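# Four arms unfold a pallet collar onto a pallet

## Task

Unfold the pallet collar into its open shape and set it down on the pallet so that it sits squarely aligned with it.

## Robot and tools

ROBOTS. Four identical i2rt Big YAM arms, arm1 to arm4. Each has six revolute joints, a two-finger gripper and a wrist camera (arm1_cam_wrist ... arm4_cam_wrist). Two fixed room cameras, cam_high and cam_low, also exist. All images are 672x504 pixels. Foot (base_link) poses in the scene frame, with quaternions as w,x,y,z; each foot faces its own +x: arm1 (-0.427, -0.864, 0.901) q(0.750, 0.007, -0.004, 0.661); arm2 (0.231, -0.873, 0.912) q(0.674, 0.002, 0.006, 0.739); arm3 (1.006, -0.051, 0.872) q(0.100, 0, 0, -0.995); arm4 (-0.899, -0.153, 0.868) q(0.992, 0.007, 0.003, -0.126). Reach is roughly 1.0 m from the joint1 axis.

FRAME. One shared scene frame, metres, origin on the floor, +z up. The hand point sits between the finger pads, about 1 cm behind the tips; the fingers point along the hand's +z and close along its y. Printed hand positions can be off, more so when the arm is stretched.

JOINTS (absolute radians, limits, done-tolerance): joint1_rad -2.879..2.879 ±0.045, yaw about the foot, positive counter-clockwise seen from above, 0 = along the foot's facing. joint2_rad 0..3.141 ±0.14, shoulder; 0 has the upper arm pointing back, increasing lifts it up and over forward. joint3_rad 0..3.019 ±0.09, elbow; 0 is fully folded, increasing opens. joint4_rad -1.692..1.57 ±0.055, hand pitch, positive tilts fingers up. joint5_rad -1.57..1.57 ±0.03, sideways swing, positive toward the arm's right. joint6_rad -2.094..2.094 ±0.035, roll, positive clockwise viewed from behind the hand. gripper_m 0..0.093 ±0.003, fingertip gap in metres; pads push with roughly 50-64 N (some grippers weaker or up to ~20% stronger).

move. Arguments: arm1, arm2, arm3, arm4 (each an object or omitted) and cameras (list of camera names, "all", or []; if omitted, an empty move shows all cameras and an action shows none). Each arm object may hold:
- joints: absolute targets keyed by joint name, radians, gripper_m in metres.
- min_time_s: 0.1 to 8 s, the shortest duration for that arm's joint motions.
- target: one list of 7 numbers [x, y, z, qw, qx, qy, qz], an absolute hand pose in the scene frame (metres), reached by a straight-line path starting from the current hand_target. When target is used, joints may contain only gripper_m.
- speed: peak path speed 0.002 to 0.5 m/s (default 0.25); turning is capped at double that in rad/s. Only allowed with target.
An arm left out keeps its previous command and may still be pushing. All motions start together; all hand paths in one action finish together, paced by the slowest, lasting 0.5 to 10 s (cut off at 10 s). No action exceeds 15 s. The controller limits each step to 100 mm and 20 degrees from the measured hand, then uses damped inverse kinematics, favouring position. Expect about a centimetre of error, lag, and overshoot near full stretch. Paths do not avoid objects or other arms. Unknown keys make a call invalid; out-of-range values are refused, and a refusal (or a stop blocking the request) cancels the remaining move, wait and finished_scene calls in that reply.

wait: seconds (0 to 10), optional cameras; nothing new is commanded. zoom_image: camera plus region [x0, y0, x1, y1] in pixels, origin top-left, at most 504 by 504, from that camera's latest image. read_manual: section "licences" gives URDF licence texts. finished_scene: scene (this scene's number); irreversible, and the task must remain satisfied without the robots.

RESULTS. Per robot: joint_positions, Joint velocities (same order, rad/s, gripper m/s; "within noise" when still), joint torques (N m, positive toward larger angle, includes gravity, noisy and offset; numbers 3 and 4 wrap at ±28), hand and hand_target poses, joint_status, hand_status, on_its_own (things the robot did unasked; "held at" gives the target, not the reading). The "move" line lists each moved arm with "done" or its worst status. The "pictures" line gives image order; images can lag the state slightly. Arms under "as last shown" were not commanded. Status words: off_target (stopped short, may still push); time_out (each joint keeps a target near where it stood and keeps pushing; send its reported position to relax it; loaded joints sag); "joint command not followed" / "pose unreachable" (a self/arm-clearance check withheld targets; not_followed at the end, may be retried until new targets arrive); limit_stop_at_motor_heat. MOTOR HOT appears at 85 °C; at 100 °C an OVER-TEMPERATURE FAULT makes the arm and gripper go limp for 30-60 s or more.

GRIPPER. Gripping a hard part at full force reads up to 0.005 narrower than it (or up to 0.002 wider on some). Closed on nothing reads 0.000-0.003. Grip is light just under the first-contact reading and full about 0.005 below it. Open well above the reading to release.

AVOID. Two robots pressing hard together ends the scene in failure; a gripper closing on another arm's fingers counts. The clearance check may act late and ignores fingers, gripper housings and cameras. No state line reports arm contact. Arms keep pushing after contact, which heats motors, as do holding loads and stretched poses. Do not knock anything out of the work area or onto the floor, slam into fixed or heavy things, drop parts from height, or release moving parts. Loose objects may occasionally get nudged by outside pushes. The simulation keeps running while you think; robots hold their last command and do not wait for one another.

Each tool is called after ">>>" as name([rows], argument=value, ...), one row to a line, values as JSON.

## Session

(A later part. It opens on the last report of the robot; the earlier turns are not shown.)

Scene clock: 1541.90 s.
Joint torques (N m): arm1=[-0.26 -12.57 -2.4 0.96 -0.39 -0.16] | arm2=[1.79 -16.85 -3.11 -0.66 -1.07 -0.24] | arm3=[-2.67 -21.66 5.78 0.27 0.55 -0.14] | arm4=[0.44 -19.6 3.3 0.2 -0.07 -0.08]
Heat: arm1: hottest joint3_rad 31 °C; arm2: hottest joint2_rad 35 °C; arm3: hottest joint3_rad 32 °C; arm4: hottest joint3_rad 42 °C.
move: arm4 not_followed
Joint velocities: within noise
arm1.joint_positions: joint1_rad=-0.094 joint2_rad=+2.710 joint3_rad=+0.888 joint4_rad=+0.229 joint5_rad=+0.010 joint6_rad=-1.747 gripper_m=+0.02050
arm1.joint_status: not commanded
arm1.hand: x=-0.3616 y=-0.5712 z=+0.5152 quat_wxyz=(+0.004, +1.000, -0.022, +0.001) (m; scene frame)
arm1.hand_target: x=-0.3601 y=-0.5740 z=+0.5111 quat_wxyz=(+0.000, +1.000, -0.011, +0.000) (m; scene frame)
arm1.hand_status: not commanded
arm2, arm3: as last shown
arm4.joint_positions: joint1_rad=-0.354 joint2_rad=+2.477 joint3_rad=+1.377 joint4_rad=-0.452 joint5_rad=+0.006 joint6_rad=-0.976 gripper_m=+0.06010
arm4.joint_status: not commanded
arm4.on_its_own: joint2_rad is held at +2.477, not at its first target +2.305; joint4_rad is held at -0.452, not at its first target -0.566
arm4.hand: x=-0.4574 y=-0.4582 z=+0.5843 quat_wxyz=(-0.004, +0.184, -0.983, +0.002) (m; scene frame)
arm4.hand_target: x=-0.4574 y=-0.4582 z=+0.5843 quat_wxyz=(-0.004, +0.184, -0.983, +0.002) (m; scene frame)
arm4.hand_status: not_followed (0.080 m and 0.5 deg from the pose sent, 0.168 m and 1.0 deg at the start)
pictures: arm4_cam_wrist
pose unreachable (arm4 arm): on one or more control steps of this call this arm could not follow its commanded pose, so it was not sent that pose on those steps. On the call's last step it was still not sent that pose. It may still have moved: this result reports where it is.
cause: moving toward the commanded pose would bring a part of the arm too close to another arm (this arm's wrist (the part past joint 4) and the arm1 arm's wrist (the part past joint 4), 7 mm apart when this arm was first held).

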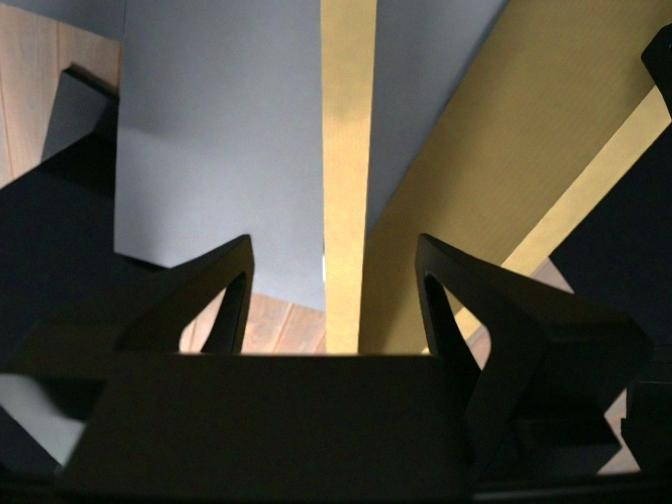

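>>> move(arm4={"target": [-0.527, -0.497, 0.61, 0.2377, -0.1802, 0.9534, 0.0449], "speed": 0.15}, cameras=["arm4_cam_wrist"])

Scene clock: 1628.80 s.
Joint torques (N m): arm1=[-0.32 -12.51 -2.4 0.96 -0.38 -0.16] | arm2=[1.96 -17.14 -3.22 -0.59 -1.04 -0.22] | arm3=[-2.73 -21.6 5.87 0.27 0.52 -0.14] | arm4=[-0.09 -18.67 1.85 0.76 -0.53 -0.22]
Heat: arm1: hottest joint3_rad 30 °C; arm2: hottest joint2_rad 35 °C; arm3: hottest joint3_rad 31 °C; arm4: hottest joint3_rad 35 °C.
move: arm4 done
Joint velocities: within noise
arm1, arm2, arm3: as last shown
arm4.joint_positions: joint1_rad=-0.642 joint2_rad=+2.410 joint3_rad=+1.148 joint4_rad=-0.160 joint5_rad=-0.458 joint6_rad=-1.223 gripper_m=+0.06010
arm4.joint_status: not commanded
arm4.hand: x=-0.5278 y=-0.4908 z=+0.6036 quat_wxyz=(-0.232, +0.174, -0.955, -0.055) (m; scene frame)
arm4.hand_target: x=-0.5271 y=-0.4970 z=+0.6099 quat_wxyz=(-0.238, +0.180, -0.953, -0.045) (m; scene frame)
arm4.hand_status: done (0.009 m and 1.5 deg from the pose sent, 0.084 m and 27.6 deg at the start)
pictures: arm4_cam_wrist

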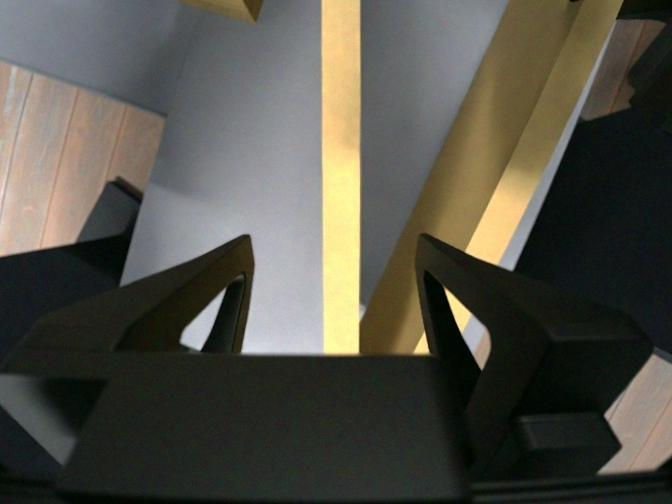

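>>> move(arm4={"target": [-0.527, -0.498, 0.518, 0.2377, -0.1802, 0.9534, 0.0449], "speed": 0.06}, cameras=["arm4_cam_wrist", "cam_high"])

Scene clock: 1693.40 s.
Joint torques (N m): arm1=[-0.26 -12.51 -2.39 0.96 -0.39 -0.16] | arm2=[1.85 -17.14 -3.22 -0.66 -1.06 -0.25] | arm3=[-2.55 -21.48 5.86 0.27 0.53 -0.13] | arm4=[-0.38 -15.15 2.66 0.76 -0.55 -0.25]
Heat: arm1: hottest joint3_rad 30 °C; arm2: hottest joint2_rad 35 °C; arm3: hottest joint2_rad 31 °C; arm4: hottest joint3_rad 33 °C.
move: arm4 off_target
Joint velocities: within noise
arm1, arm2, arm3: as last shown
arm4.joint_positions: joint1_rad=-0.642 joint2_rad=+2.594 joint3_rad=+1.262 joint4_rad=-0.059 joint5_rad=-0.459 joint6_rad=-1.226 gripper_m=+0.06010
arm4.joint_status: not commanded
arm4.hand: x=-0.5201 y=-0.4995 z=+0.5338 quat_wxyz=(-0.240, +0.179, -0.953, -0.042) (m; scene frame)
arm4.hand_target: x=-0.5272 y=-0.4977 z=+0.5186 quat_wxyz=(-0.238, +0.180, -0.953, -0.045) (m; scene frame)
arm4.hand_status: off_target (0.017 m and 0.5 deg from the pose sent, 0.086 m and 1.5 deg at the start)
pictures: arm4_cam_wrist, cam_high

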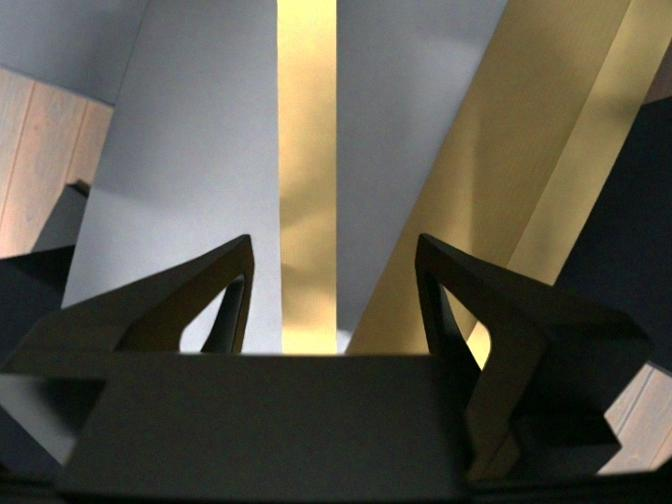

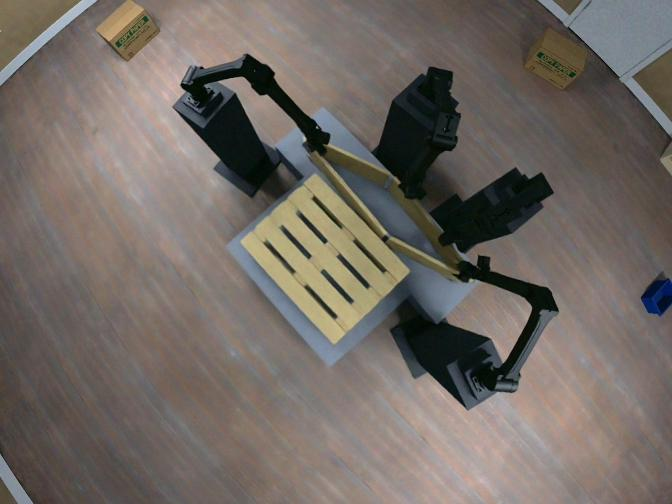

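>>> move(arm4={"target": [-0.533, -0.488, 0.494, 0.2377, -0.1802, 0.9534, 0.0449], "speed": 0.05}, cameras=["arm4_cam_wrist"])

>>> move(arm4={"joints": {"gripper_m": 0.010}}, cameras=["arm4_cam_wrist", "cam_low"])

Scene clock: 1704.67 s.
Joint torques (N m): arm1=[-0.32 -12.57 -2.4 0.95 -0.38 -0.16] | arm2=[1.67 -17.2 -3.23 -0.62 -1.07 -0.25] | arm3=[-2.08 -22.01 5.9 0.29 0.54 -0.13] | arm4=[-0.03 -15.21 2.1 0.76 -0.54 -0.22]
Heat: arm1: hottest joint3_rad 30 °C; arm2: hottest joint2_rad 35 °C; arm3: hottest joint2_rad 31 °C; arm4: hottest joint3_rad 33 °C.
move: arm4 off_target
Joint velocities: within noise
arm1, arm2, arm3: as last shown
arm4.joint_positions: joint1_rad=-0.642 joint2_rad=+2.653 joint3_rad=+1.273 joint4_rad=-0.010 joint5_rad=-0.459 joint6_rad=-1.226 gripper_m=+0.06010
arm4.joint_status: not commanded
arm4.hand: x=-0.5263 y=-0.4916 z=+0.5090 quat_wxyz=(-0.240, +0.179, -0.953, -0.041) (m; scene frame)
arm4.hand_target: x=-0.5333 y=-0.4876 z=+0.4945 quat_wxyz=(-0.238, +0.180, -0.953, -0.045) (m; scene frame)
arm4.hand_status: off_target (0.017 m and 0.6 deg from the pose sent, 0.043 m and 0.4 deg at the start)
pictures: arm4_cam_wrist

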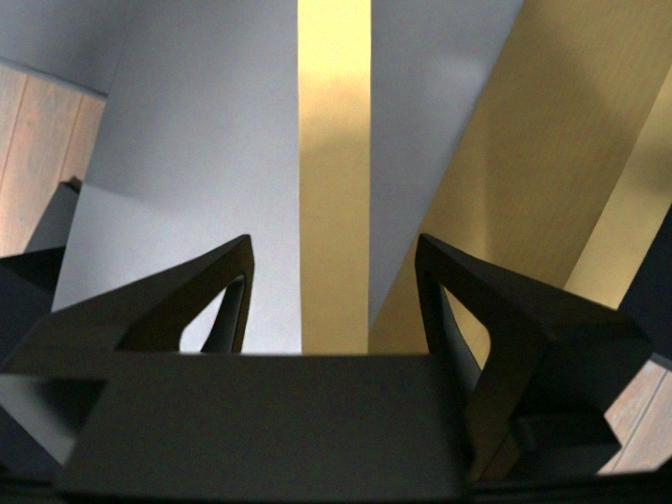

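Scene clock: 1705.30 s.
Joint torques (N m): arm1=[-0.32 -12.57 -2.39 0.95 -0.38 -0.16] | arm2=[1.85 -17.08 -3.23 -0.69 -1.06 -0.22] | arm3=[-3.19 -21.3 5.91 0.25 0.52 -0.14] | arm4=[-0.32 -15.09 2.09 0.76 -0.53 -0.21]
Heat: arm1: hottest joint3_rad 30 °C; arm2: hottest joint2_rad 35 °C; arm3: hottest joint2_rad 31 °C; arm4: hottest joint3_rad 33 °C.
move: arm4 off_target
Joint velocities: within noise
arm1, arm2, arm3: as last shown
arm3.joint_positions: joint1_rad=+0.377 joint2_rad=+2.699 joint3_rad=+1.618 joint4_rad=-0.486 joint5_rad=-0.010 joint6_rad=+0.614 gripper_m=+0.01939
arm4.joint_positions: joint1_rad=-0.642 joint2_rad=+2.653 joint3_rad=+1.273 joint4_rad=-0.010 joint5_rad=-0.459 joint6_rad=-1.226 gripper_m=+0.01885
arm4.joint_status: gripper_m off_target (ended at +0.01888, target +0.01000)
arm4.hand: x=-0.5263 y=-0.4916 z=+0.5090 quat_wxyz=(-0.240, +0.179, -0.953, -0.041) (m; scene frame)
arm4.hand_target: x=-0.5334 y=-0.4875 z=+0.4945 quat_wxyz=(-0.238, +0.180, -0.953, -0.045) (m; scene frame)
arm4.hand_status: not commanded
pictures: arm4_cam_wrist, cam_low

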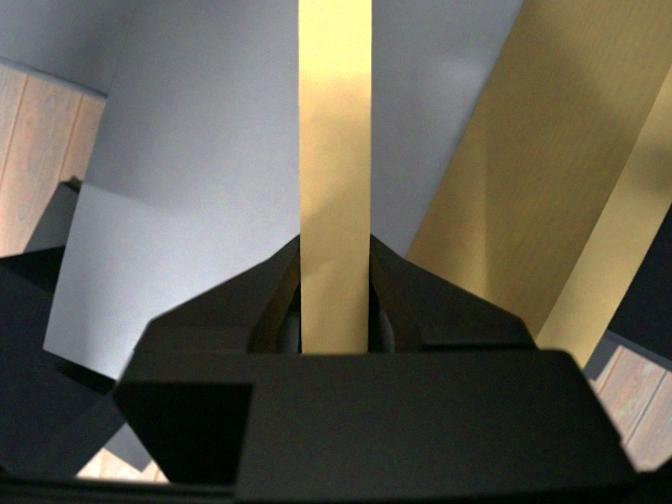

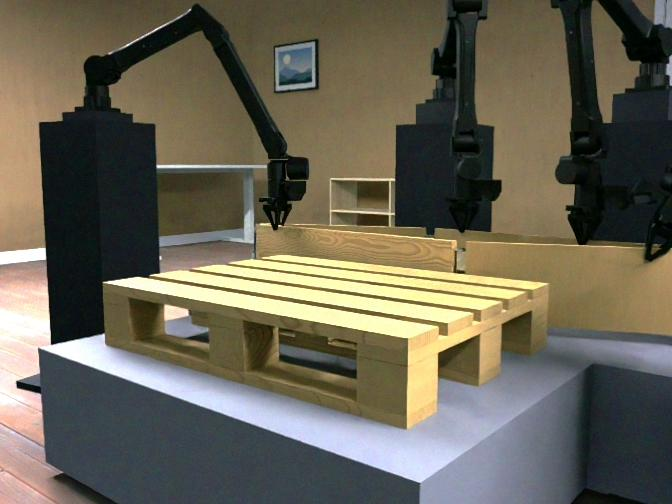

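>>> move(arm1={"target": [-0.36, -0.574, 0.571, 0, 0.9999, -0.0105, 0], "speed": 0.06}, arm2={"target": [-0.005, -0.605, 0.583, 0.0349, 0.9991, 0.0175, 0.0006], "speed": 0.06}, arm3={"target": [0.517, -0.352, 0.572, 0, 0.99985, -0.0175, 0], "speed": 0.06}, arm4={"target": [-0.531, -0.490, 0.567, 0.2377, -0.1802, 0.9534, 0.0449], "speed": 0.06}, cameras=["cam_low", "cam_high"])

Scene clock: 1723.00 s.
Joint torques (N m): arm1=[0.32 -18.14 -5.23 -0.03 -0.76 -0.13] | arm2=[1.08 -22.53 -4.23 -2.06 -0.65 -0.36] | arm3=[-1.14 -30.39 2.09 -2.24 0.49 0.01] | arm4=[-0.09 -22.07 -0.66 -0.57 -1.58 0.32]
Heat: arm1: hottest joint3_rad 30 °C; arm2: hottest joint2_rad 35 °C; arm3: hottest joint2_rad 31 °C; arm4: hottest joint3_rad 32 °C.
move: arm1 off_target; arm2 off_target; arm3 off_target; arm4 off_target
Joint velocities: within noise
arm1.joint_positions: joint1_rad=-0.102 joint2_rad=+2.609 joint3_rad=+0.806 joint4_rad=+0.193 joint5_rad=+0.018 joint6_rad=-1.750 gripper_m=+0.02050
arm1.joint_status: not commanded
arm1.hand: x=-0.3597 y=-0.5811 z=+0.5506 quat_wxyz=(+0.012, +1.000, -0.025, +0.003) (m; scene frame)
arm1.hand_target: x=-0.3601 y=-0.5745 z=+0.5695 quat_wxyz=(+0.000, +1.000, -0.011, +0.000) (m; scene frame)
arm1.hand_status: off_target (0.022 m and 2.2 deg from the pose sent, 0.056 m and 1.4 deg at the start)
arm2.joint_positions: joint1_rad=+0.574 joint2_rad=+2.594 joint3_rad=+1.001 joint4_rad=-0.019 joint5_rad=-0.018 joint6_rad=-0.876 gripper_m=+0.01863
arm2.joint_status: not commanded
arm2.hand: x=+0.0014 y=-0.5925 z=+0.5530 quat_wxyz=(+0.025, +1.000, -0.014, +0.000) (m; scene frame)
arm2.hand_target: x=-0.0039 y=-0.6050 z=+0.5797 quat_wxyz=(+0.035, +0.999, +0.017, +0.001) (m; scene frame)
arm2.hand_status: off_target (0.033 m and 3.8 deg from the pose sent, 0.063 m and 4.3 deg at the start)
arm3.joint_positions: joint1_rad=+0.356 joint2_rad=+2.666 joint3_rad=+1.586 joint4_rad=-0.474 joint5_rad=-0.009 joint6_rad=+0.599 gripper_m=+0.01940
arm3.joint_status: not commanded
arm3.hand: x=+0.5190 y=-0.3546 z=+0.5309 quat_wxyz=(-0.008, -1.000, +0.021, +0.005) (m; scene frame)
arm3.hand_target: x=+0.5167 y=-0.3524 z=+0.5686 quat_wxyz=(+0.000, -1.000, +0.017, +0.000) (m; scene frame)
arm3.hand_status: off_target (0.041 m and 1.2 deg from the pose sent, 0.056 m and 0.6 deg at the start)
arm4.joint_positions: joint1_rad=-0.641 joint2_rad=+2.559 joint3_rad=+1.206 joint4_rad=-0.044 joint5_rad=-0.434 joint6_rad=-1.272 gripper_m=+0.01885
arm4.joint_status: not commanded
arm4.hand: x=-0.5315 y=-0.4907 z=+0.5426 quat_wxyz=(-0.229, +0.200, -0.952, -0.033) (m; scene frame)
arm4.hand_target: x=-0.5308 y=-0.4900 z=+0.5655 quat_wxyz=(-0.238, +0.181, -0.953, -0.045) (m; scene frame)
arm4.hand_status: off_target (0.024 m and 2.8 deg from the pose sent, 0.058 m and 0.6 deg at the start)
pictures: cam_high, cam_low

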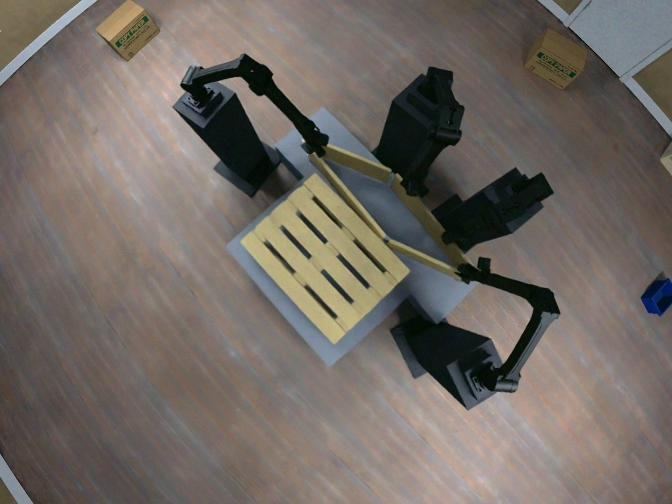

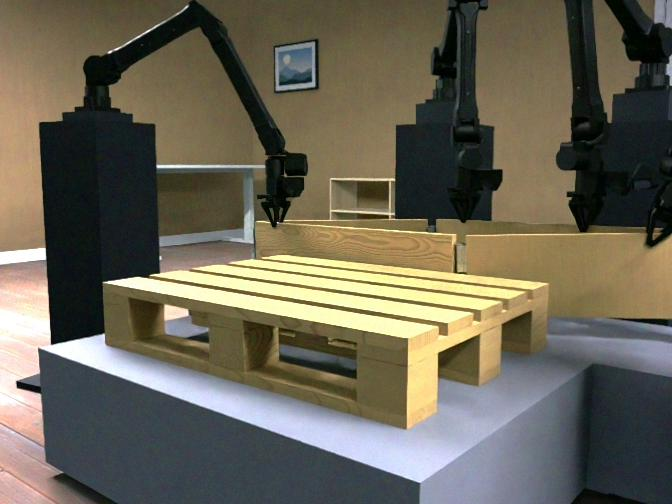

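>>> move(arm1={"target": [-0.36, -0.574, 0.656, 0, 0.9999, -0.0105, 0], "speed": 0.07}, arm2={"target": [-0.005, -0.6, 0.668, 0.0349, 0.9991, 0.0175, 0.0006], "speed": 0.07}, arm3={"target": [0.517, -0.352, 0.677, 0, 0.99985, -0.0175, 0], "speed": 0.07}, arm4={"target": [-0.531, -0.490, 0.650, 0.2377, -0.1802, 0.9534, 0.0449], "speed": 0.07}, cameras=["cam_low", "cam_high"])

Scene clock: 1747.03 s.
Joint torques (N m): arm1=[1.14 -19.37 -4.23 -0.16 -1.74 -0.1] | arm2=[0.85 -20.6 -0.66 -1.5 -0.26 -0.39] | arm3=[0.15 -36.72 2.13 -4.88 0.29 0] | arm4=[-1.2 -25.29 -0.59 -1.99 -2.15 0.84]
Heat: arm1: hottest joint2_rad 30 °C; arm2: hottest joint2_rad 37 °C; arm3: hottest joint2_rad 36 °C; arm4: hottest joint3_rad 32 °C.
move: arm1 off_target; arm2 off_target; arm3 off_target; arm4 off_target
Joint velocities: within noise
arm1.joint_positions: joint1_rad=-0.111 joint2_rad=+2.354 joint3_rad=+0.680 joint4_rad=+0.045 joint5_rad=+0.041 joint6_rad=-1.753 gripper_m=+0.02100
arm1.joint_status: not commanded
arm1.hand: x=-0.3534 y=-0.5854 z=+0.6294 quat_wxyz=(+0.024, +0.999, -0.027, +0.012) (m; scene frame)
arm1.hand_target: x=-0.3597 y=-0.5750 z=+0.6531 quat_wxyz=(+0.000, +1.000, -0.010, +0.000) (m; scene frame)
arm1.hand_status: off_target (0.030 m and 3.7 deg from the pose sent, 0.106 m and 2.2 deg at the start)
arm2.joint_positions: joint1_rad=+0.574 joint2_rad=+2.337 joint3_rad=+0.867 joint4_rad=-0.181 joint5_rad=-0.027 joint6_rad=-0.876 gripper_m=+0.01850
arm2.joint_status: not commanded
arm2.hand: x=+0.0070 y=-0.6008 z=+0.6421 quat_wxyz=(+0.043, +0.999, -0.014, +0.009) (m; scene frame)
arm2.hand_target: x=-0.0045 y=-0.6004 z=+0.6658 quat_wxyz=(+0.035, +0.999, +0.017, +0.001) (m; scene frame)
arm2.hand_status: off_target (0.029 m and 3.8 deg from the pose sent, 0.115 m and 3.8 deg at the start)
arm3.joint_positions: joint1_rad=+0.340 joint2_rad=+2.524 joint3_rad=+1.501 joint4_rad=-0.531 joint5_rad=-0.003 joint6_rad=+0.599 gripper_m=+0.01960
arm3.joint_status: not commanded
arm3.hand: x=+0.5141 y=-0.3456 z=+0.5925 quat_wxyz=(-0.006, -1.000, +0.029, +0.006) (m; scene frame)
arm3.hand_target: x=+0.5153 y=-0.3526 z=+0.6654 quat_wxyz=(-0.001, -1.000, +0.018, +0.001) (m; scene frame)
arm3.hand_status: off_target (0.085 m and 1.7 deg from the pose sent, 0.146 m and 1.2 deg at the start)
arm4.joint_positions: joint1_rad=-0.624 joint2_rad=+2.400 joint3_rad=+1.119 joint4_rad=-0.111 joint5_rad=-0.421 joint6_rad=-1.315 gripper_m=+0.01993
arm4.joint_status: not commanded
arm4.hand: x=-0.5273 y=-0.4864 z=+0.6030 quat_wxyz=(-0.225, +0.229, -0.947, -0.025) (m; scene frame)
arm4.hand_target: x=-0.5302 y=-0.4899 z=+0.6449 quat_wxyz=(-0.238, +0.181, -0.953, -0.044) (m; scene frame)
arm4.hand_status: off_target (0.047 m and 6.3 deg from the pose sent, 0.107 m and 2.8 deg at the start)
pictures: cam_high, cam_low

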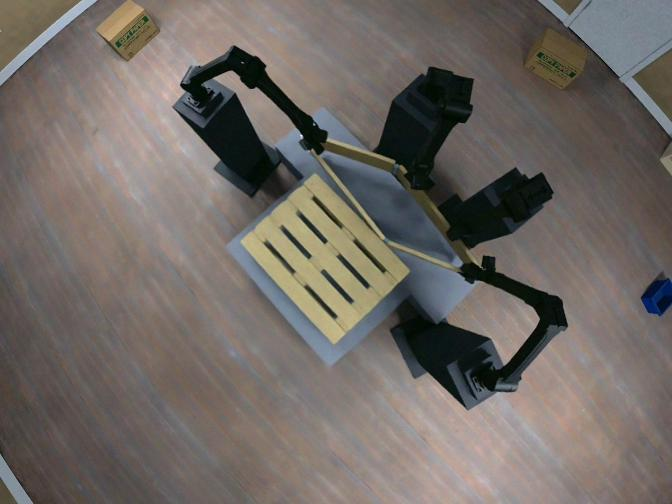

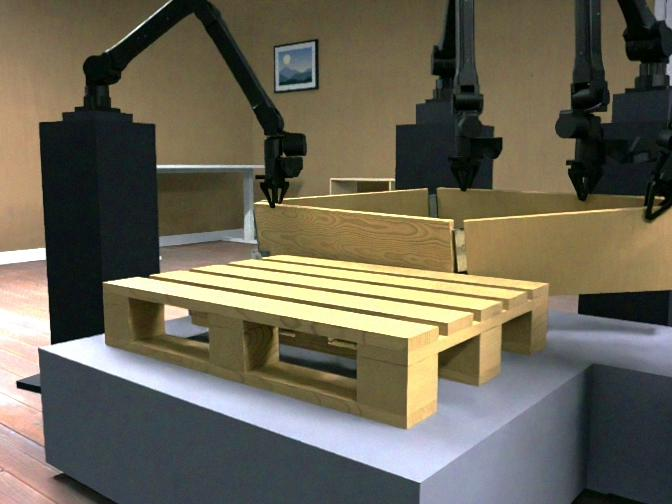

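>>> move(arm1={"target": [-0.362, -0.57, 0.680, 0, 0.9999, -0.0105, 0], "speed": 0.07}, arm2={"target": [-0.01, -0.592, 0.690, 0.03, 0.9994, 0.0175, 0.0006], "speed": 0.07}, arm3={"target": [0.517, -0.357, 0.740, 0, 0.99985, -0.0175, 0], "speed": 0.07}, arm4={"target": [-0.533, -0.492, 0.690, 0.2377, -0.1802, 0.9534, 0.0449], "speed": 0.07}, cameras=["cam_low", "cam_high"])

Scene clock: 1770.63 s.
Joint torques (N m): arm1=[1.73 -16.5 -1.57 -0.47 -0.49 0.02] | arm2=[0.38 -18.78 0.46 -1.65 -1.24 -0.32] | arm3=[-0.15 -35.02 4.18 -3.85 -0.01 0.1] | arm4=[-1.14 -23.06 1.02 -1.22 -1.27 0.48]
Heat: arm1: hottest joint3_rad 30 °C; arm2: hottest joint2_rad 37 °C; arm3: hottest joint2_rad 43 °C; arm4: hottest joint2_rad 33 °C.
move: arm1 off_target; arm2 off_target; arm3 off_target; arm4 off_target
Joint velocities: within noise
arm1.joint_positions: joint1_rad=-0.109 joint2_rad=+2.229 joint3_rad=+0.642 joint4_rad=-0.021 joint5_rad=+0.011 joint6_rad=-1.754 gripper_m=+0.02097
arm1.joint_status: not commanded
arm1.hand: x=-0.3571 y=-0.5769 z=+0.6647 quat_wxyz=(+0.011, +1.000, -0.026, +0.000) (m; scene frame)
arm1.hand_target: x=-0.3619 y=-0.5705 z=+0.6789 quat_wxyz=(+0.000, +1.000, -0.011, +0.000) (m; scene frame)
arm1.hand_status: off_target (0.017 m and 2.2 deg from the pose sent, 0.054 m and 3.6 deg at the start)
arm2.joint_positions: joint1_rad=+0.575 joint2_rad=+2.250 joint3_rad=+0.861 joint4_rad=-0.232 joint5_rad=+0.006 joint6_rad=-0.884 gripper_m=+0.01840
arm2.joint_status: not commanded
arm2.hand: x=+0.0007 y=-0.5831 z=+0.6724 quat_wxyz=(+0.020, +1.000, -0.009, +0.012) (m; scene frame)
arm2.hand_target: x=-0.0094 y=-0.5919 z=+0.6888 quat_wxyz=(+0.030, +0.999, +0.017, +0.001) (m; scene frame)
arm2.hand_status: off_target (0.022 m and 3.5 deg from the pose sent, 0.052 m and 4.0 deg at the start)
arm3.joint_positions: joint1_rad=+0.351 joint2_rad=+2.386 joint3_rad=+1.464 joint4_rad=-0.668 joint5_rad=+0.004 joint6_rad=+0.597 gripper_m=+0.01960
arm3.joint_status: not commanded
arm3.hand: x=+0.5196 y=-0.3483 z=+0.6605 quat_wxyz=(+0.007, -1.000, +0.023, -0.007) (m; scene frame)
arm3.hand_target: x=+0.5164 y=-0.3571 z=+0.7310 quat_wxyz=(+0.000, -1.000, +0.017, +0.000) (m; scene frame)
arm3.hand_status: off_target (0.080 m and 1.3 deg from the pose sent, 0.148 m and 1.7 deg at the start; pose on its path clipped on 17 of 50 steps)
arm4.joint_positions: joint1_rad=-0.631 joint2_rad=+2.270 joint3_rad=+1.076 joint4_rad=-0.215 joint5_rad=-0.443 joint6_rad=-1.289 gripper_m=+0.01961
arm4.joint_status: not commanded
arm4.hand: x=-0.5286 y=-0.4859 z=+0.6550 quat_wxyz=(-0.230, +0.212, -0.949, -0.039) (m; scene frame)
arm4.hand_target: x=-0.5326 y=-0.4918 z=+0.6871 quat_wxyz=(-0.238, +0.181, -0.953, -0.045) (m; scene frame)
arm4.hand_status: off_target (0.036 m and 3.8 deg from the pose sent, 0.087 m and 6.3 deg at the start)
pictures: cam_high, cam_low

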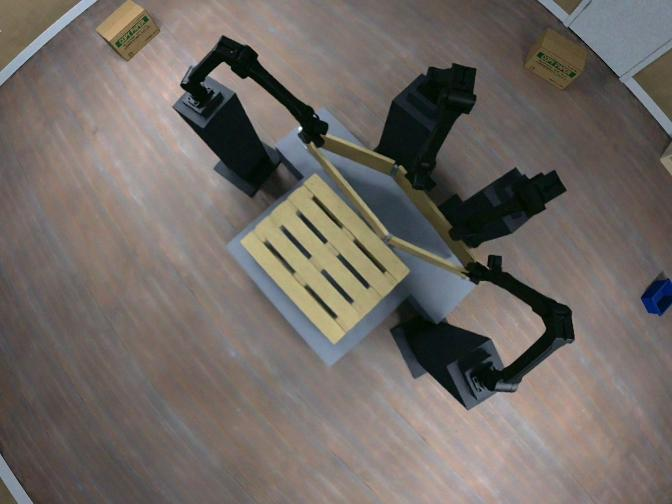

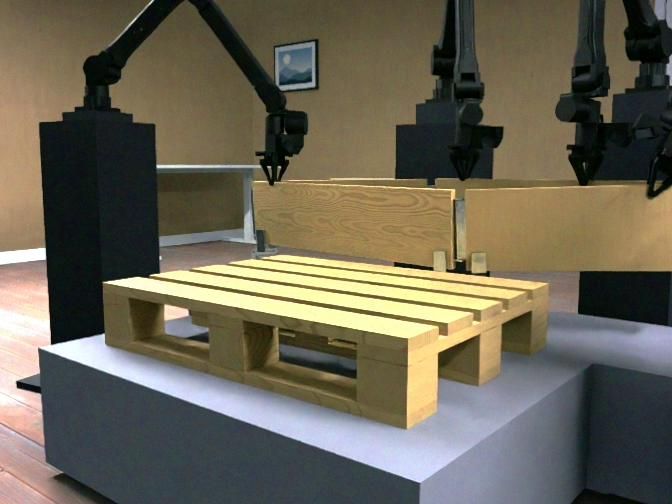

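>>> move(arm1={"target": [-0.315, -0.5225, 0.7405, 0, 0.99996, -0.0087, 0], "speed": 0.06}, arm2={"target": [0.0375, -0.544, 0.7505, 0.025, 0.9995, 0.0175, 0], "speed": 0.06}, arm3={"target": [0.514, -0.216, 0.80, 0, 0.99996, -0.0087, 0], "speed": 0.06}, arm4={"target": [-0.498, -0.422, 0.75, 0.2319, -0.2756, 0.9303, 0.0687], "speed": 0.06}, cameras=["cam_low", "cam_high"])

Scene clock: 1849.87 s.
Joint torques (N m): arm1=[-0.03 -16.79 2.61 -1.31 -0.66 -0.11] | arm2=[-0.5 -17.9 2.07 -2.17 -0.93 -0.31] | arm3=[-2.14 -31.91 4.55 -3.67 0.03 -0.12] | arm4=[0.73 -21.95 2.33 -1.28 -1.13 0.15]
Heat: arm1: hottest joint2_rad 30 °C; arm2: hottest joint2_rad 34 °C; arm3: hottest joint2_rad 41 °C; arm4: hottest joint2_rad 33 °C.
move: arm1 off_target; arm2 off_target; arm3 off_target; arm4 off_target
Joint velocities: within noise
arm1.joint_positions: joint1_rad=-0.183 joint2_rad=+2.054 joint3_rad=+0.744 joint4_rad=-0.290 joint5_rad=+0.017 joint6_rad=-1.840 gripper_m=+0.02082
arm1.joint_status: not commanded
arm1.hand: x=-0.3176 y=-0.5291 z=+0.7239 quat_wxyz=(+0.008, +1.000, -0.020, +0.002) (m; scene frame)
arm1.hand_target: x=-0.3151 y=-0.5227 z=+0.7396 quat_wxyz=(+0.000, +1.000, -0.009, +0.000) (m; scene frame)
arm1.hand_status: off_target (0.018 m and 1.6 deg from the pose sent, 0.102 m and 2.3 deg at the start)
arm2.joint_positions: joint1_rad=+0.421 joint2_rad=+2.076 joint3_rad=+0.853 joint4_rad=-0.381 joint5_rad=+0.010 joint6_rad=-1.051 gripper_m=+0.01835
arm2.joint_status: not commanded
arm2.hand: x=+0.0411 y=-0.5360 z=+0.7344 quat_wxyz=(+0.015, +1.000, -0.003, +0.006) (m; scene frame)
arm2.hand_target: x=+0.0377 y=-0.5439 z=+0.7494 quat_wxyz=(+0.025, +1.000, +0.017, +0.000) (m; scene frame)
arm2.hand_status: off_target (0.018 m and 2.7 deg from the pose sent, 0.095 m and 3.4 deg at the start)
arm3.joint_positions: joint1_rad=+0.140 joint2_rad=+2.162 joint3_rad=+1.254 joint4_rad=-0.683 joint5_rad=+0.002 joint6_rad=+0.366 gripper_m=+0.01950
arm3.joint_status: not commanded
arm3.hand: x=+0.5157 y=-0.2229 z=+0.7303 quat_wxyz=(+0.005, -1.000, +0.013, -0.009) (m; scene frame)
arm3.hand_target: x=+0.5137 y=-0.2166 z=+0.7918 quat_wxyz=(+0.000, -1.000, +0.009, +0.001) (m; scene frame)
arm3.hand_status: off_target (0.070 m and 1.3 deg from the pose sent, 0.192 m and 2.0 deg at the start)
arm4.joint_positions: joint1_rad=-0.506 joint2_rad=+2.106 joint3_rad=+1.014 joint4_rad=-0.350 joint5_rad=-0.451 joint6_rad=-1.321 gripper_m=+0.01950
arm4.joint_status: not commanded
arm4.hand: x=-0.5003 y=-0.4254 z=+0.7166 quat_wxyz=(-0.224, +0.282, -0.930, -0.066) (m; scene frame)
arm4.hand_target: x=-0.4978 y=-0.4221 z=+0.7475 quat_wxyz=(-0.232, +0.276, -0.930, -0.068) (m; scene frame)
arm4.hand_status: off_target (0.034 m and 1.2 deg from the pose sent, 0.118 m and 8.3 deg at the start)
pictures: cam_high, cam_low

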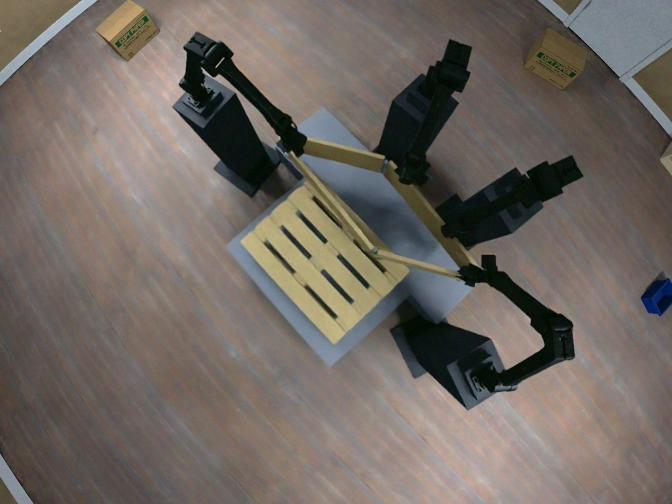

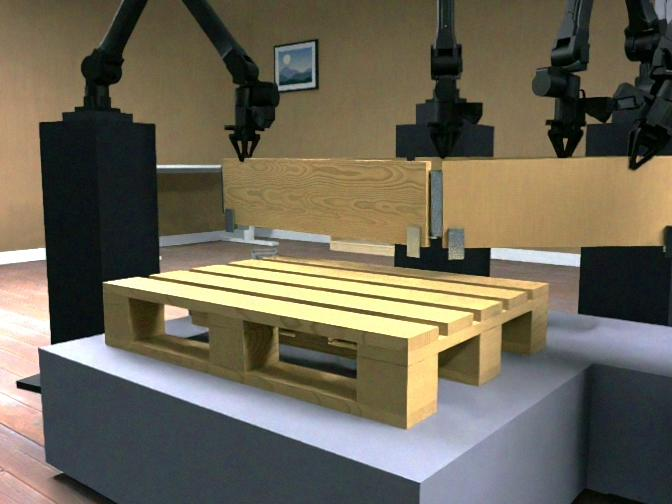

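>>> move(arm1={"target": [-0.268, -0.4745, 0.7405, 0, 1, -0.005, 0], "speed": 0.07}, arm2={"target": [0.0845, -0.496, 0.7505, 0.02, 0.9998, 0.01, 0], "speed": 0.07}, arm3={"target": [0.494, -0.087, 0.80, 0, 1, -0.005, 0], "speed": 0.07}, arm4={"target": [-0.466, -0.355, 0.75, 0.2243, -0.3635, 0.8997, 0.0906], "speed": 0.07}, cameras=["cam_low", "cam_high"])

Scene clock: 1873.73 s.
Joint torques (N m): arm1=[-0.03 -16.15 5.27 -1.05 -0.69 -0.14] | arm2=[-0.85 -16.21 3.79 -2.29 -0.66 -0.25] | arm3=[-3.49 -30.92 5.26 -3.26 0.53 -0.23] | arm4=[1.2 -21.25 2.51 -1.42 -1.46 -0.01]
Heat: arm1: hottest joint2_rad 29 °C; arm2: hottest joint2_rad 35 °C; arm3: hottest joint2_rad 41 °C; arm4: hottest joint2_rad 33 °C.
move: arm1 off_target; arm2 off_target; arm3 off_target; arm4 off_target
Joint velocities: within noise
arm1.joint_positions: joint1_rad=-0.253 joint2_rad=+2.092 joint3_rad=+0.908 joint4_rad=-0.410 joint5_rad=+0.019 joint6_rad=-1.917 gripper_m=+0.02082
arm1.joint_status: not commanded
arm1.hand: x=-0.2727 y=-0.4839 z=+0.7307 quat_wxyz=(+0.006, +1.000, -0.017, +0.003) (m; scene frame)
arm1.hand_target: x=-0.2681 y=-0.4747 z=+0.7405 quat_wxyz=(+0.000, +1.000, -0.005, +0.000) (m; scene frame)
arm1.hand_status: off_target (0.014 m and 1.5 deg from the pose sent, 0.075 m and 1.9 deg at the start)
arm2.joint_positions: joint1_rad=+0.269 joint2_rad=+2.072 joint3_rad=+0.900 joint4_rad=-0.411 joint5_rad=+0.013 joint6_rad=-1.199 gripper_m=+0.01834
arm2.joint_status: not commanded
arm2.hand: x=+0.0872 y=-0.4908 z=+0.7416 quat_wxyz=(+0.006, +1.000, -0.005, +0.002) (m; scene frame)
arm2.hand_target: x=+0.0846 y=-0.4960 z=+0.7502 quat_wxyz=(+0.020, +1.000, +0.010, +0.000) (m; scene frame)
arm2.hand_status: off_target (0.011 m and 2.3 deg from the pose sent, 0.061 m and 1.8 deg at the start)
arm3.joint_positions: joint1_rad=-0.096 joint2_rad=+2.143 joint3_rad=+1.221 joint4_rad=-0.684 joint5_rad=-0.009 joint6_rad=+0.121 gripper_m=+0.01949
arm3.joint_status: not commanded
arm3.hand: x=+0.5023 y=-0.1044 z=+0.7322 quat_wxyz=(-0.003, -1.000, +0.009, -0.018) (m; scene frame)
arm3.hand_target: x=+0.4943 y=-0.0879 z=+0.7927 quat_wxyz=(+0.001, -1.000, +0.005, +0.001) (m; scene frame)
arm3.hand_status: off_target (0.071 m and 2.1 deg from the pose sent, 0.154 m and 1.5 deg at the start)
arm4.joint_positions: joint1_rad=-0.361 joint2_rad=+2.098 joint3_rad=+1.011 joint4_rad=-0.371 joint5_rad=-0.446 joint6_rad=-1.352 gripper_m=+0.01949
arm4.joint_status: not commanded
arm4.hand: x=-0.4684 y=-0.3633 z=+0.7197 quat_wxyz=(-0.215, +0.362, -0.903, -0.084) (m; scene frame)
arm4.hand_target: x=-0.4659 y=-0.3551 z=+0.7477 quat_wxyz=(-0.224, +0.363, -0.900, -0.090) (m; scene frame)
arm4.hand_status: off_target (0.032 m and 1.4 deg from the pose sent, 0.085 m and 10.3 deg at the start)
pictures: cam_high, cam_low

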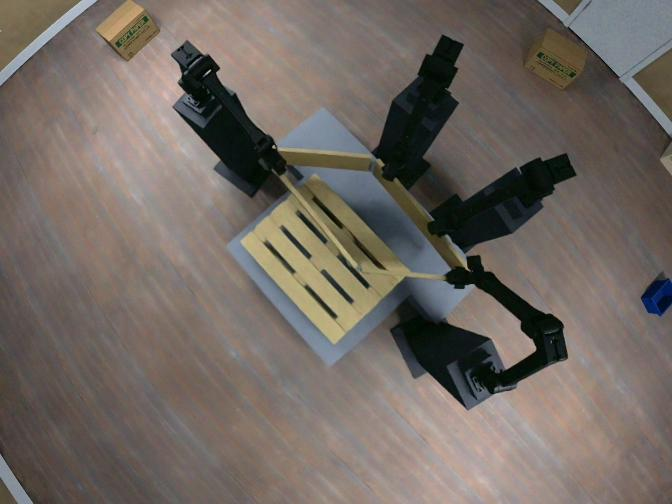

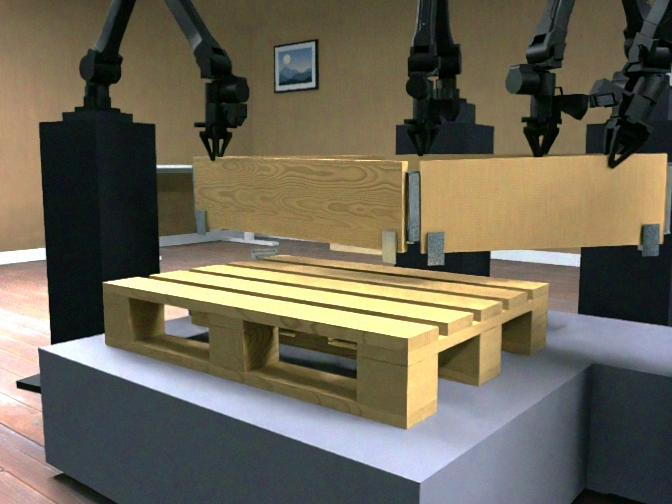

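>>> move(arm1={"target": [-0.221, -0.4265, 0.7355, 0, 1, 0, 0], "speed": 0.07}, arm2={"target": [0.1315, -0.448, 0.7455, 0.015, 0.9999, 0.005, 0], "speed": 0.07}, arm3={"target": [0.455, 0.034, 0.80, 0, 0.9994, 0, -0.0349], "speed": 0.07}, arm4={"target": [-0.438, -0.2885, 0.75, 0.2146, -0.4480, 0.8607, 0.1117], "speed": 0.07}, cameras=["cam_low", "cam_high"])

Scene clock: 1884.57 s.
Joint torques (N m): arm1=[-0.44 -16.67 6.86 -0.9 -0.42 -0.21] | arm2=[-0.97 -16.67 4.18 -2.51 -0.5 -0.19] | arm3=[-4.31 -28.22 9.54 -2.26 0.77 -0.31] | arm4=[1.61 -20.37 3.25 -1.78 -1.5 -0.49]
Heat: arm1: hottest joint2_rad 29 °C; arm2: hottest joint2_rad 34 °C; arm3: hottest joint2_rad 40 °C; arm4: hottest joint2_rad 33 °C.
move: arm1 off_target; arm2 off_target; arm3 off_target; arm4 off_target
Joint velocities: within noise
arm1.joint_positions: joint1_rad=-0.299 joint2_rad=+2.166 joint3_rad=+1.101 joint4_rad=-0.518 joint5_rad=+0.013 joint6_rad=-1.971 gripper_m=+0.02082
arm1.joint_status: not commanded
arm1.hand: x=-0.2295 y=-0.4319 z=+0.7318 quat_wxyz=(+0.000, +1.000, -0.013, +0.002) (m; scene frame)
arm1.hand_target: x=-0.2210 y=-0.4266 z=+0.7355 quat_wxyz=(+0.000, +1.000, +0.000, +0.000) (m; scene frame)
arm1.hand_status: off_target (0.011 m and 1.5 deg from the pose sent, 0.077 m and 2.1 deg at the start)
arm2.joint_positions: joint1_rad=+0.135 joint2_rad=+2.106 joint3_rad=+0.995 joint4_rad=-0.441 joint5_rad=+0.015 joint6_rad=-1.333 gripper_m=+0.01833
arm2.joint_status: not commanded
arm2.hand: x=+0.1311 y=-0.4374 z=+0.7420 quat_wxyz=(-0.008, +1.000, -0.005, -0.001) (m; scene frame)
arm2.hand_target: x=+0.1315 y=-0.4478 z=+0.7455 quat_wxyz=(+0.014, +1.000, +0.005, +0.000) (m; scene frame)
arm2.hand_status: off_target (0.011 m and 2.8 deg from the pose sent, 0.062 m and 1.5 deg at the start)
arm3.joint_positions: joint1_rad=-0.309 joint2_rad=+2.143 joint3_rad=+1.249 joint4_rad=-0.684 joint5_rad=-0.025 joint6_rad=-0.107 gripper_m=+0.01945
arm3.joint_status: not commanded
arm3.hand: x=+0.4869 y=+0.0023 z=+0.7386 quat_wxyz=(-0.013, -1.000, +0.001, -0.002) (m; scene frame)
arm3.hand_target: x=+0.4580 y=+0.0334 z=+0.7977 quat_wxyz=(+0.002, -0.999, +0.001, +0.036) (m; scene frame)
arm3.hand_status: off_target (0.076 m and 4.5 deg from the pose sent, 0.161 m and 6.2 deg at the start)
arm4.joint_positions: joint1_rad=-0.217 joint2_rad=+2.098 joint3_rad=+1.025 joint4_rad=-0.393 joint5_rad=-0.448 joint6_rad=-1.355 gripper_m=+0.01949
arm4.joint_status: not commanded
arm4.hand: x=-0.4398 y=-0.3002 z=+0.7229 quat_wxyz=(-0.208, +0.426, -0.874, -0.102) (m; scene frame)
arm4.hand_target: x=-0.4379 y=-0.2887 z=+0.7482 quat_wxyz=(-0.215, +0.448, -0.861, -0.111) (m; scene frame)
arm4.hand_status: off_target (0.030 m and 3.2 deg from the pose sent, 0.086 m and 11.5 deg at the start)
pictures: cam_high, cam_low

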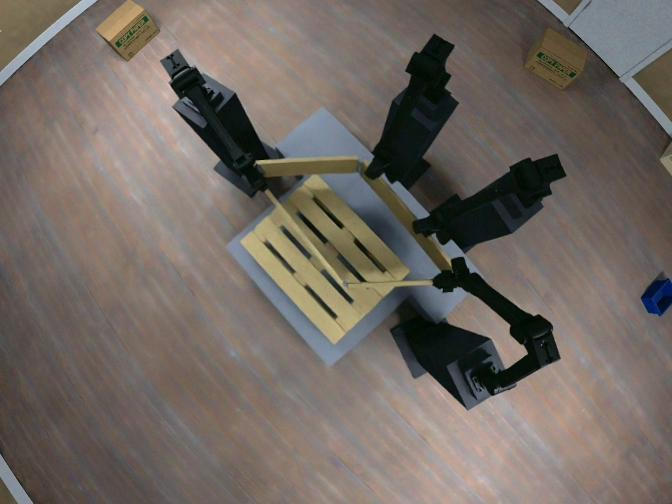

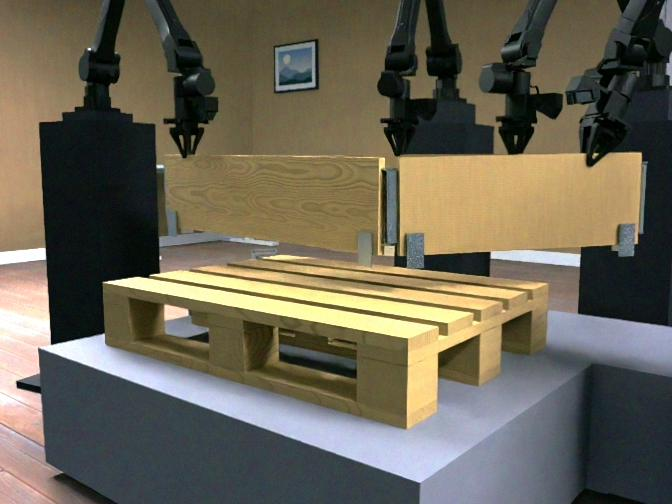

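>>> move(arm1={"target": [-0.171, -0.3785, 0.7335, 0, 1, 0, 0], "speed": 0.07}, arm2={"target": [0.180, -0.40, 0.7435, 0.01, 0.9999, 0.005, 0], "speed": 0.07}, arm3={"target": [0.402, 0.137, 0.798, 0, 0.9945, 0, -0.1045], "speed": 0.07}, arm4={"target": [-0.412, -0.2265, 0.75, 0.2029, -0.5284, 0.8138, 0.1318], "speed": 0.07}, cameras=["cam_low", "cam_high"])

Scene clock: 1919.27 s.
Joint torques (N m): arm1=[-0.67 -17.79 9.14 -0.43 -0.1 -0.3] | arm2=[-1.55 -19.08 5.14 -2.67 -0.17 -0.27] | arm3=[-4.54 -29.39 11.44 -0.23 0.51 -0.33] | arm4=[2.02 -19.6 4.05 -1.78 -2.26 -1.02]
Heat: arm1: hottest joint3_rad 31 °C; arm2: hottest joint2_rad 32 °C; arm3: hottest joint2_rad 39 °C; arm4: hottest joint2_rad 33 °C.
move: arm1 off_target; arm2 off_target; arm3 off_target; arm4 off_target
Joint velocities: within noise
arm1.joint_positions: joint1_rad=-0.343 joint2_rad=+2.255 joint3_rad=+1.308 joint4_rad=-0.652 joint5_rad=+0.007 joint6_rad=-2.007 gripper_m=+0.02082
arm1.joint_status: not commanded
arm1.hand: x=-0.1862 y=-0.3891 z=+0.7317 quat_wxyz=(+0.006, +1.000, -0.016, -0.005) (m; scene frame)
arm1.hand_target: x=-0.1712 y=-0.3790 z=+0.7338 quat_wxyz=(+0.000, +1.000, +0.000, +0.001) (m; scene frame)
arm1.hand_status: off_target (0.019 m and 2.0 deg from the pose sent, 0.079 m and 1.5 deg at the start)
arm2.joint_positions: joint1_rad=+0.027 joint2_rad=+2.168 joint3_rad=+1.104 joint4_rad=-0.492 joint5_rad=+0.010 joint6_rad=-1.443 gripper_m=+0.01833
arm2.joint_status: not commanded
arm2.hand: x=+0.1741 y=-0.3972 z=+0.7335 quat_wxyz=(-0.005, +1.000, -0.004, -0.002) (m; scene frame)
arm2.hand_target: x=+0.1799 y=-0.3998 z=+0.7434 quat_wxyz=(+0.009, +1.000, +0.005, +0.000) (m; scene frame)
arm2.hand_status: off_target (0.012 m and 2.0 deg from the pose sent, 0.062 m and 2.3 deg at the start)
arm3.joint_positions: joint1_rad=-0.467 joint2_rad=+2.223 joint3_rad=+1.333 joint4_rad=-0.630 joint5_rad=-0.068 joint6_rad=-0.259 gripper_m=+0.01944
arm3.joint_status: not commanded
arm3.hand: x=+0.4637 y=+0.0858 z=+0.7185 quat_wxyz=(-0.026, -0.999, +0.003, +0.033) (m; scene frame)
arm3.hand_target: x=+0.4155 y=+0.1299 z=+0.7903 quat_wxyz=(+0.003, -0.995, +0.001, +0.104) (m; scene frame)
arm3.hand_status: off_target (0.113 m and 8.7 deg from the pose sent, 0.170 m and 12.4 deg at the start; pose on its path clipped on 35 of 69 steps)
arm4.joint_positions: joint1_rad=-0.085 joint2_rad=+2.107 joint3_rad=+1.075 joint4_rad=-0.450 joint5_rad=-0.433 joint6_rad=-1.366 gripper_m=+0.01945
arm4.joint_status: not commanded
arm4.hand: x=-0.4135 y=-0.2448 z=+0.7271 quat_wxyz=(-0.191, +0.487, -0.844, -0.116) (m; scene frame)
arm4.hand_target: x=-0.4120 y=-0.2271 z=+0.7488 quat_wxyz=(-0.204, +0.527, -0.815, -0.130) (m; scene frame)
arm4.hand_status: off_target (0.029 m and 6.3 deg from the pose sent, 0.083 m and 14.0 deg at the start)
pictures: cam_high, cam_low

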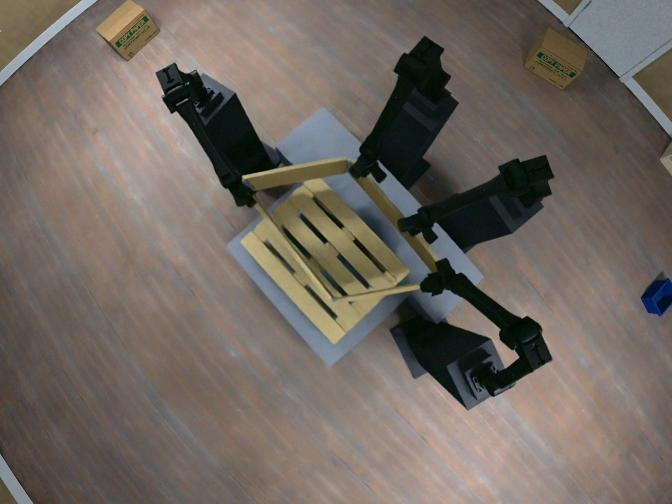

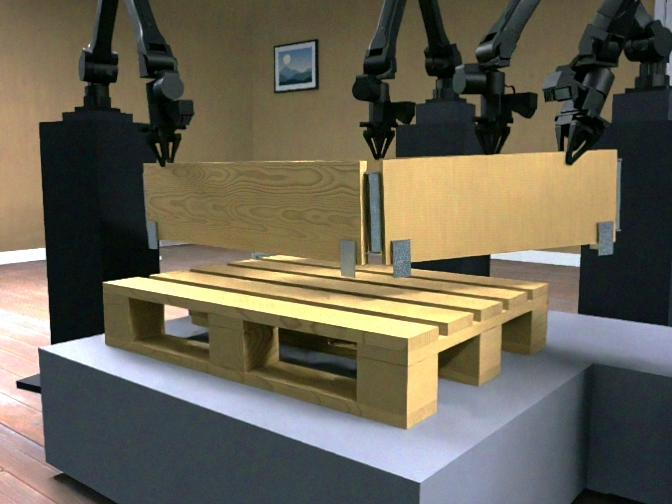

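>>> move(arm1={"target": [-0.116, -0.334, 0.7305, 0, 1, 0, 0], "speed": 0.07}, arm2={"target": [0.236, -0.351, 0.7435, 0.008, 0.9999, 0.004, 0], "speed": 0.07}, arm3={"target": [0.327, 0.218, 0.79, 0, 0.9848, 0, -0.1736], "speed": 0.07}, arm4={"target": [-0.39, -0.17, 0.748, 0.1826, -0.6366, 0.7323, 0.1587], "speed": 0.07}, cameras=["cam_low", "cam_high"])

Scene clock: 1969.70 s.
Joint torques (N m): arm1=[-0.38 -19.78 11.66 0.09 0.05 -0.35] | arm2=[-2.78 -22.42 7.53 -2.56 0.13 -0.41] | arm3=[-3.55 -30.27 11.56 0.03 0.14 -0.34] | arm4=[3.02 -21.01 4.27 -2.17 -3.15 -1.94]
Heat: arm1: hottest joint3_rad 33 °C; arm2: hottest joint2_rad 35 °C; arm3: hottest joint2_rad 39 °C; arm4: hottest joint5_rad 36 °C.
move: arm1 off_target; arm2 off_target; arm3 off_target; arm4 off_target
Joint velocities: within noise
arm1.joint_positions: joint1_rad=-0.391 joint2_rad=+2.372 joint3_rad=+1.535 joint4_rad=-0.798 joint5_rad=+0.007 joint6_rad=-2.040 gripper_m=+0.02082
arm1.joint_status: not commanded
arm1.hand: x=-0.1385 y=-0.3566 z=+0.7232 quat_wxyz=(+0.022, +0.999, -0.024, -0.014) (m; scene frame)
arm1.hand_target: x=-0.1167 y=-0.3353 z=+0.7318 quat_wxyz=(+0.000, +1.000, -0.004, +0.002) (m; scene frame)
arm1.hand_status: off_target (0.033 m and 4.0 deg from the pose sent, 0.089 m and 2.0 deg at the start; a joint's target at an end of its range on 42 of 94 steps)
arm2.joint_positions: joint1_rad=-0.079 joint2_rad=+2.255 joint3_rad=+1.225 joint4_rad=-0.577 joint5_rad=+0.003 joint6_rad=-1.544 gripper_m=+0.01833
arm2.joint_status: not commanded
arm2.hand: x=+0.2228 y=-0.3727 z=+0.7150 quat_wxyz=(+0.021, +1.000, -0.006, -0.004) (m; scene frame)
arm2.hand_target: x=+0.2360 y=-0.3517 z=+0.7431 quat_wxyz=(+0.007, +1.000, +0.003, +0.000) (m; scene frame)
arm2.hand_status: off_target (0.038 m and 2.0 deg from the pose sent, 0.078 m and 1.7 deg at the start)
arm3.joint_positions: joint1_rad=-0.566 joint2_rad=+2.372 joint3_rad=+1.453 joint4_rad=-0.469 joint5_rad=-0.130 joint6_rad=-0.324 gripper_m=+0.01943
arm3.joint_status: not commanded
arm3.hand: x=+0.4213 y=+0.1494 z=+0.6712 quat_wxyz=(-0.030, -0.994, +0.015, +0.107) (m; scene frame)
arm3.hand_target: x=+0.3708 y=+0.1888 z=+0.7449 quat_wxyz=(+0.003, -0.985, +0.001, +0.173) (m; scene frame)
arm3.hand_status: off_target (0.166 m and 8.6 deg from the pose sent, 0.203 m and 16.5 deg at the start; pose on its path clipped on 92 of 94 steps)
arm4.joint_positions: joint1_rad=+0.022 joint2_rad=+2.169 joint3_rad=+1.187 joint4_rad=-0.563 joint5_rad=-0.413 joint6_rad=-1.454 gripper_m=+0.01945
arm4.joint_status: not commanded
arm4.hand: x=-0.3881 y=-0.1997 z=+0.7197 quat_wxyz=(-0.164, +0.563, -0.799, -0.134) (m; scene frame)
arm4.hand_target: x=-0.3900 y=-0.1713 z=+0.7463 quat_wxyz=(-0.186, +0.632, -0.737, -0.153) (m; scene frame)
arm4.hand_status: off_target (0.041 m and 11.9 deg from the pose sent, 0.081 m and 22.0 deg at the start)
pictures: cam_high, cam_low

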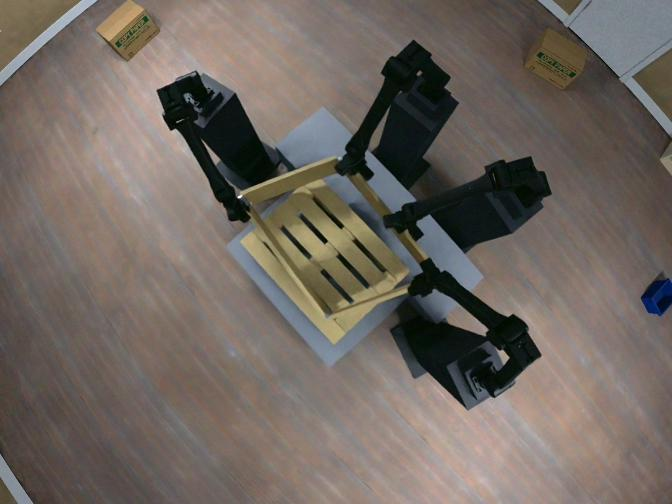

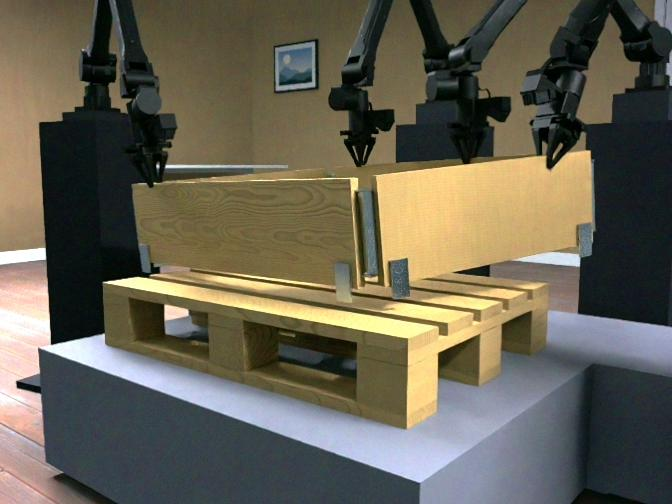

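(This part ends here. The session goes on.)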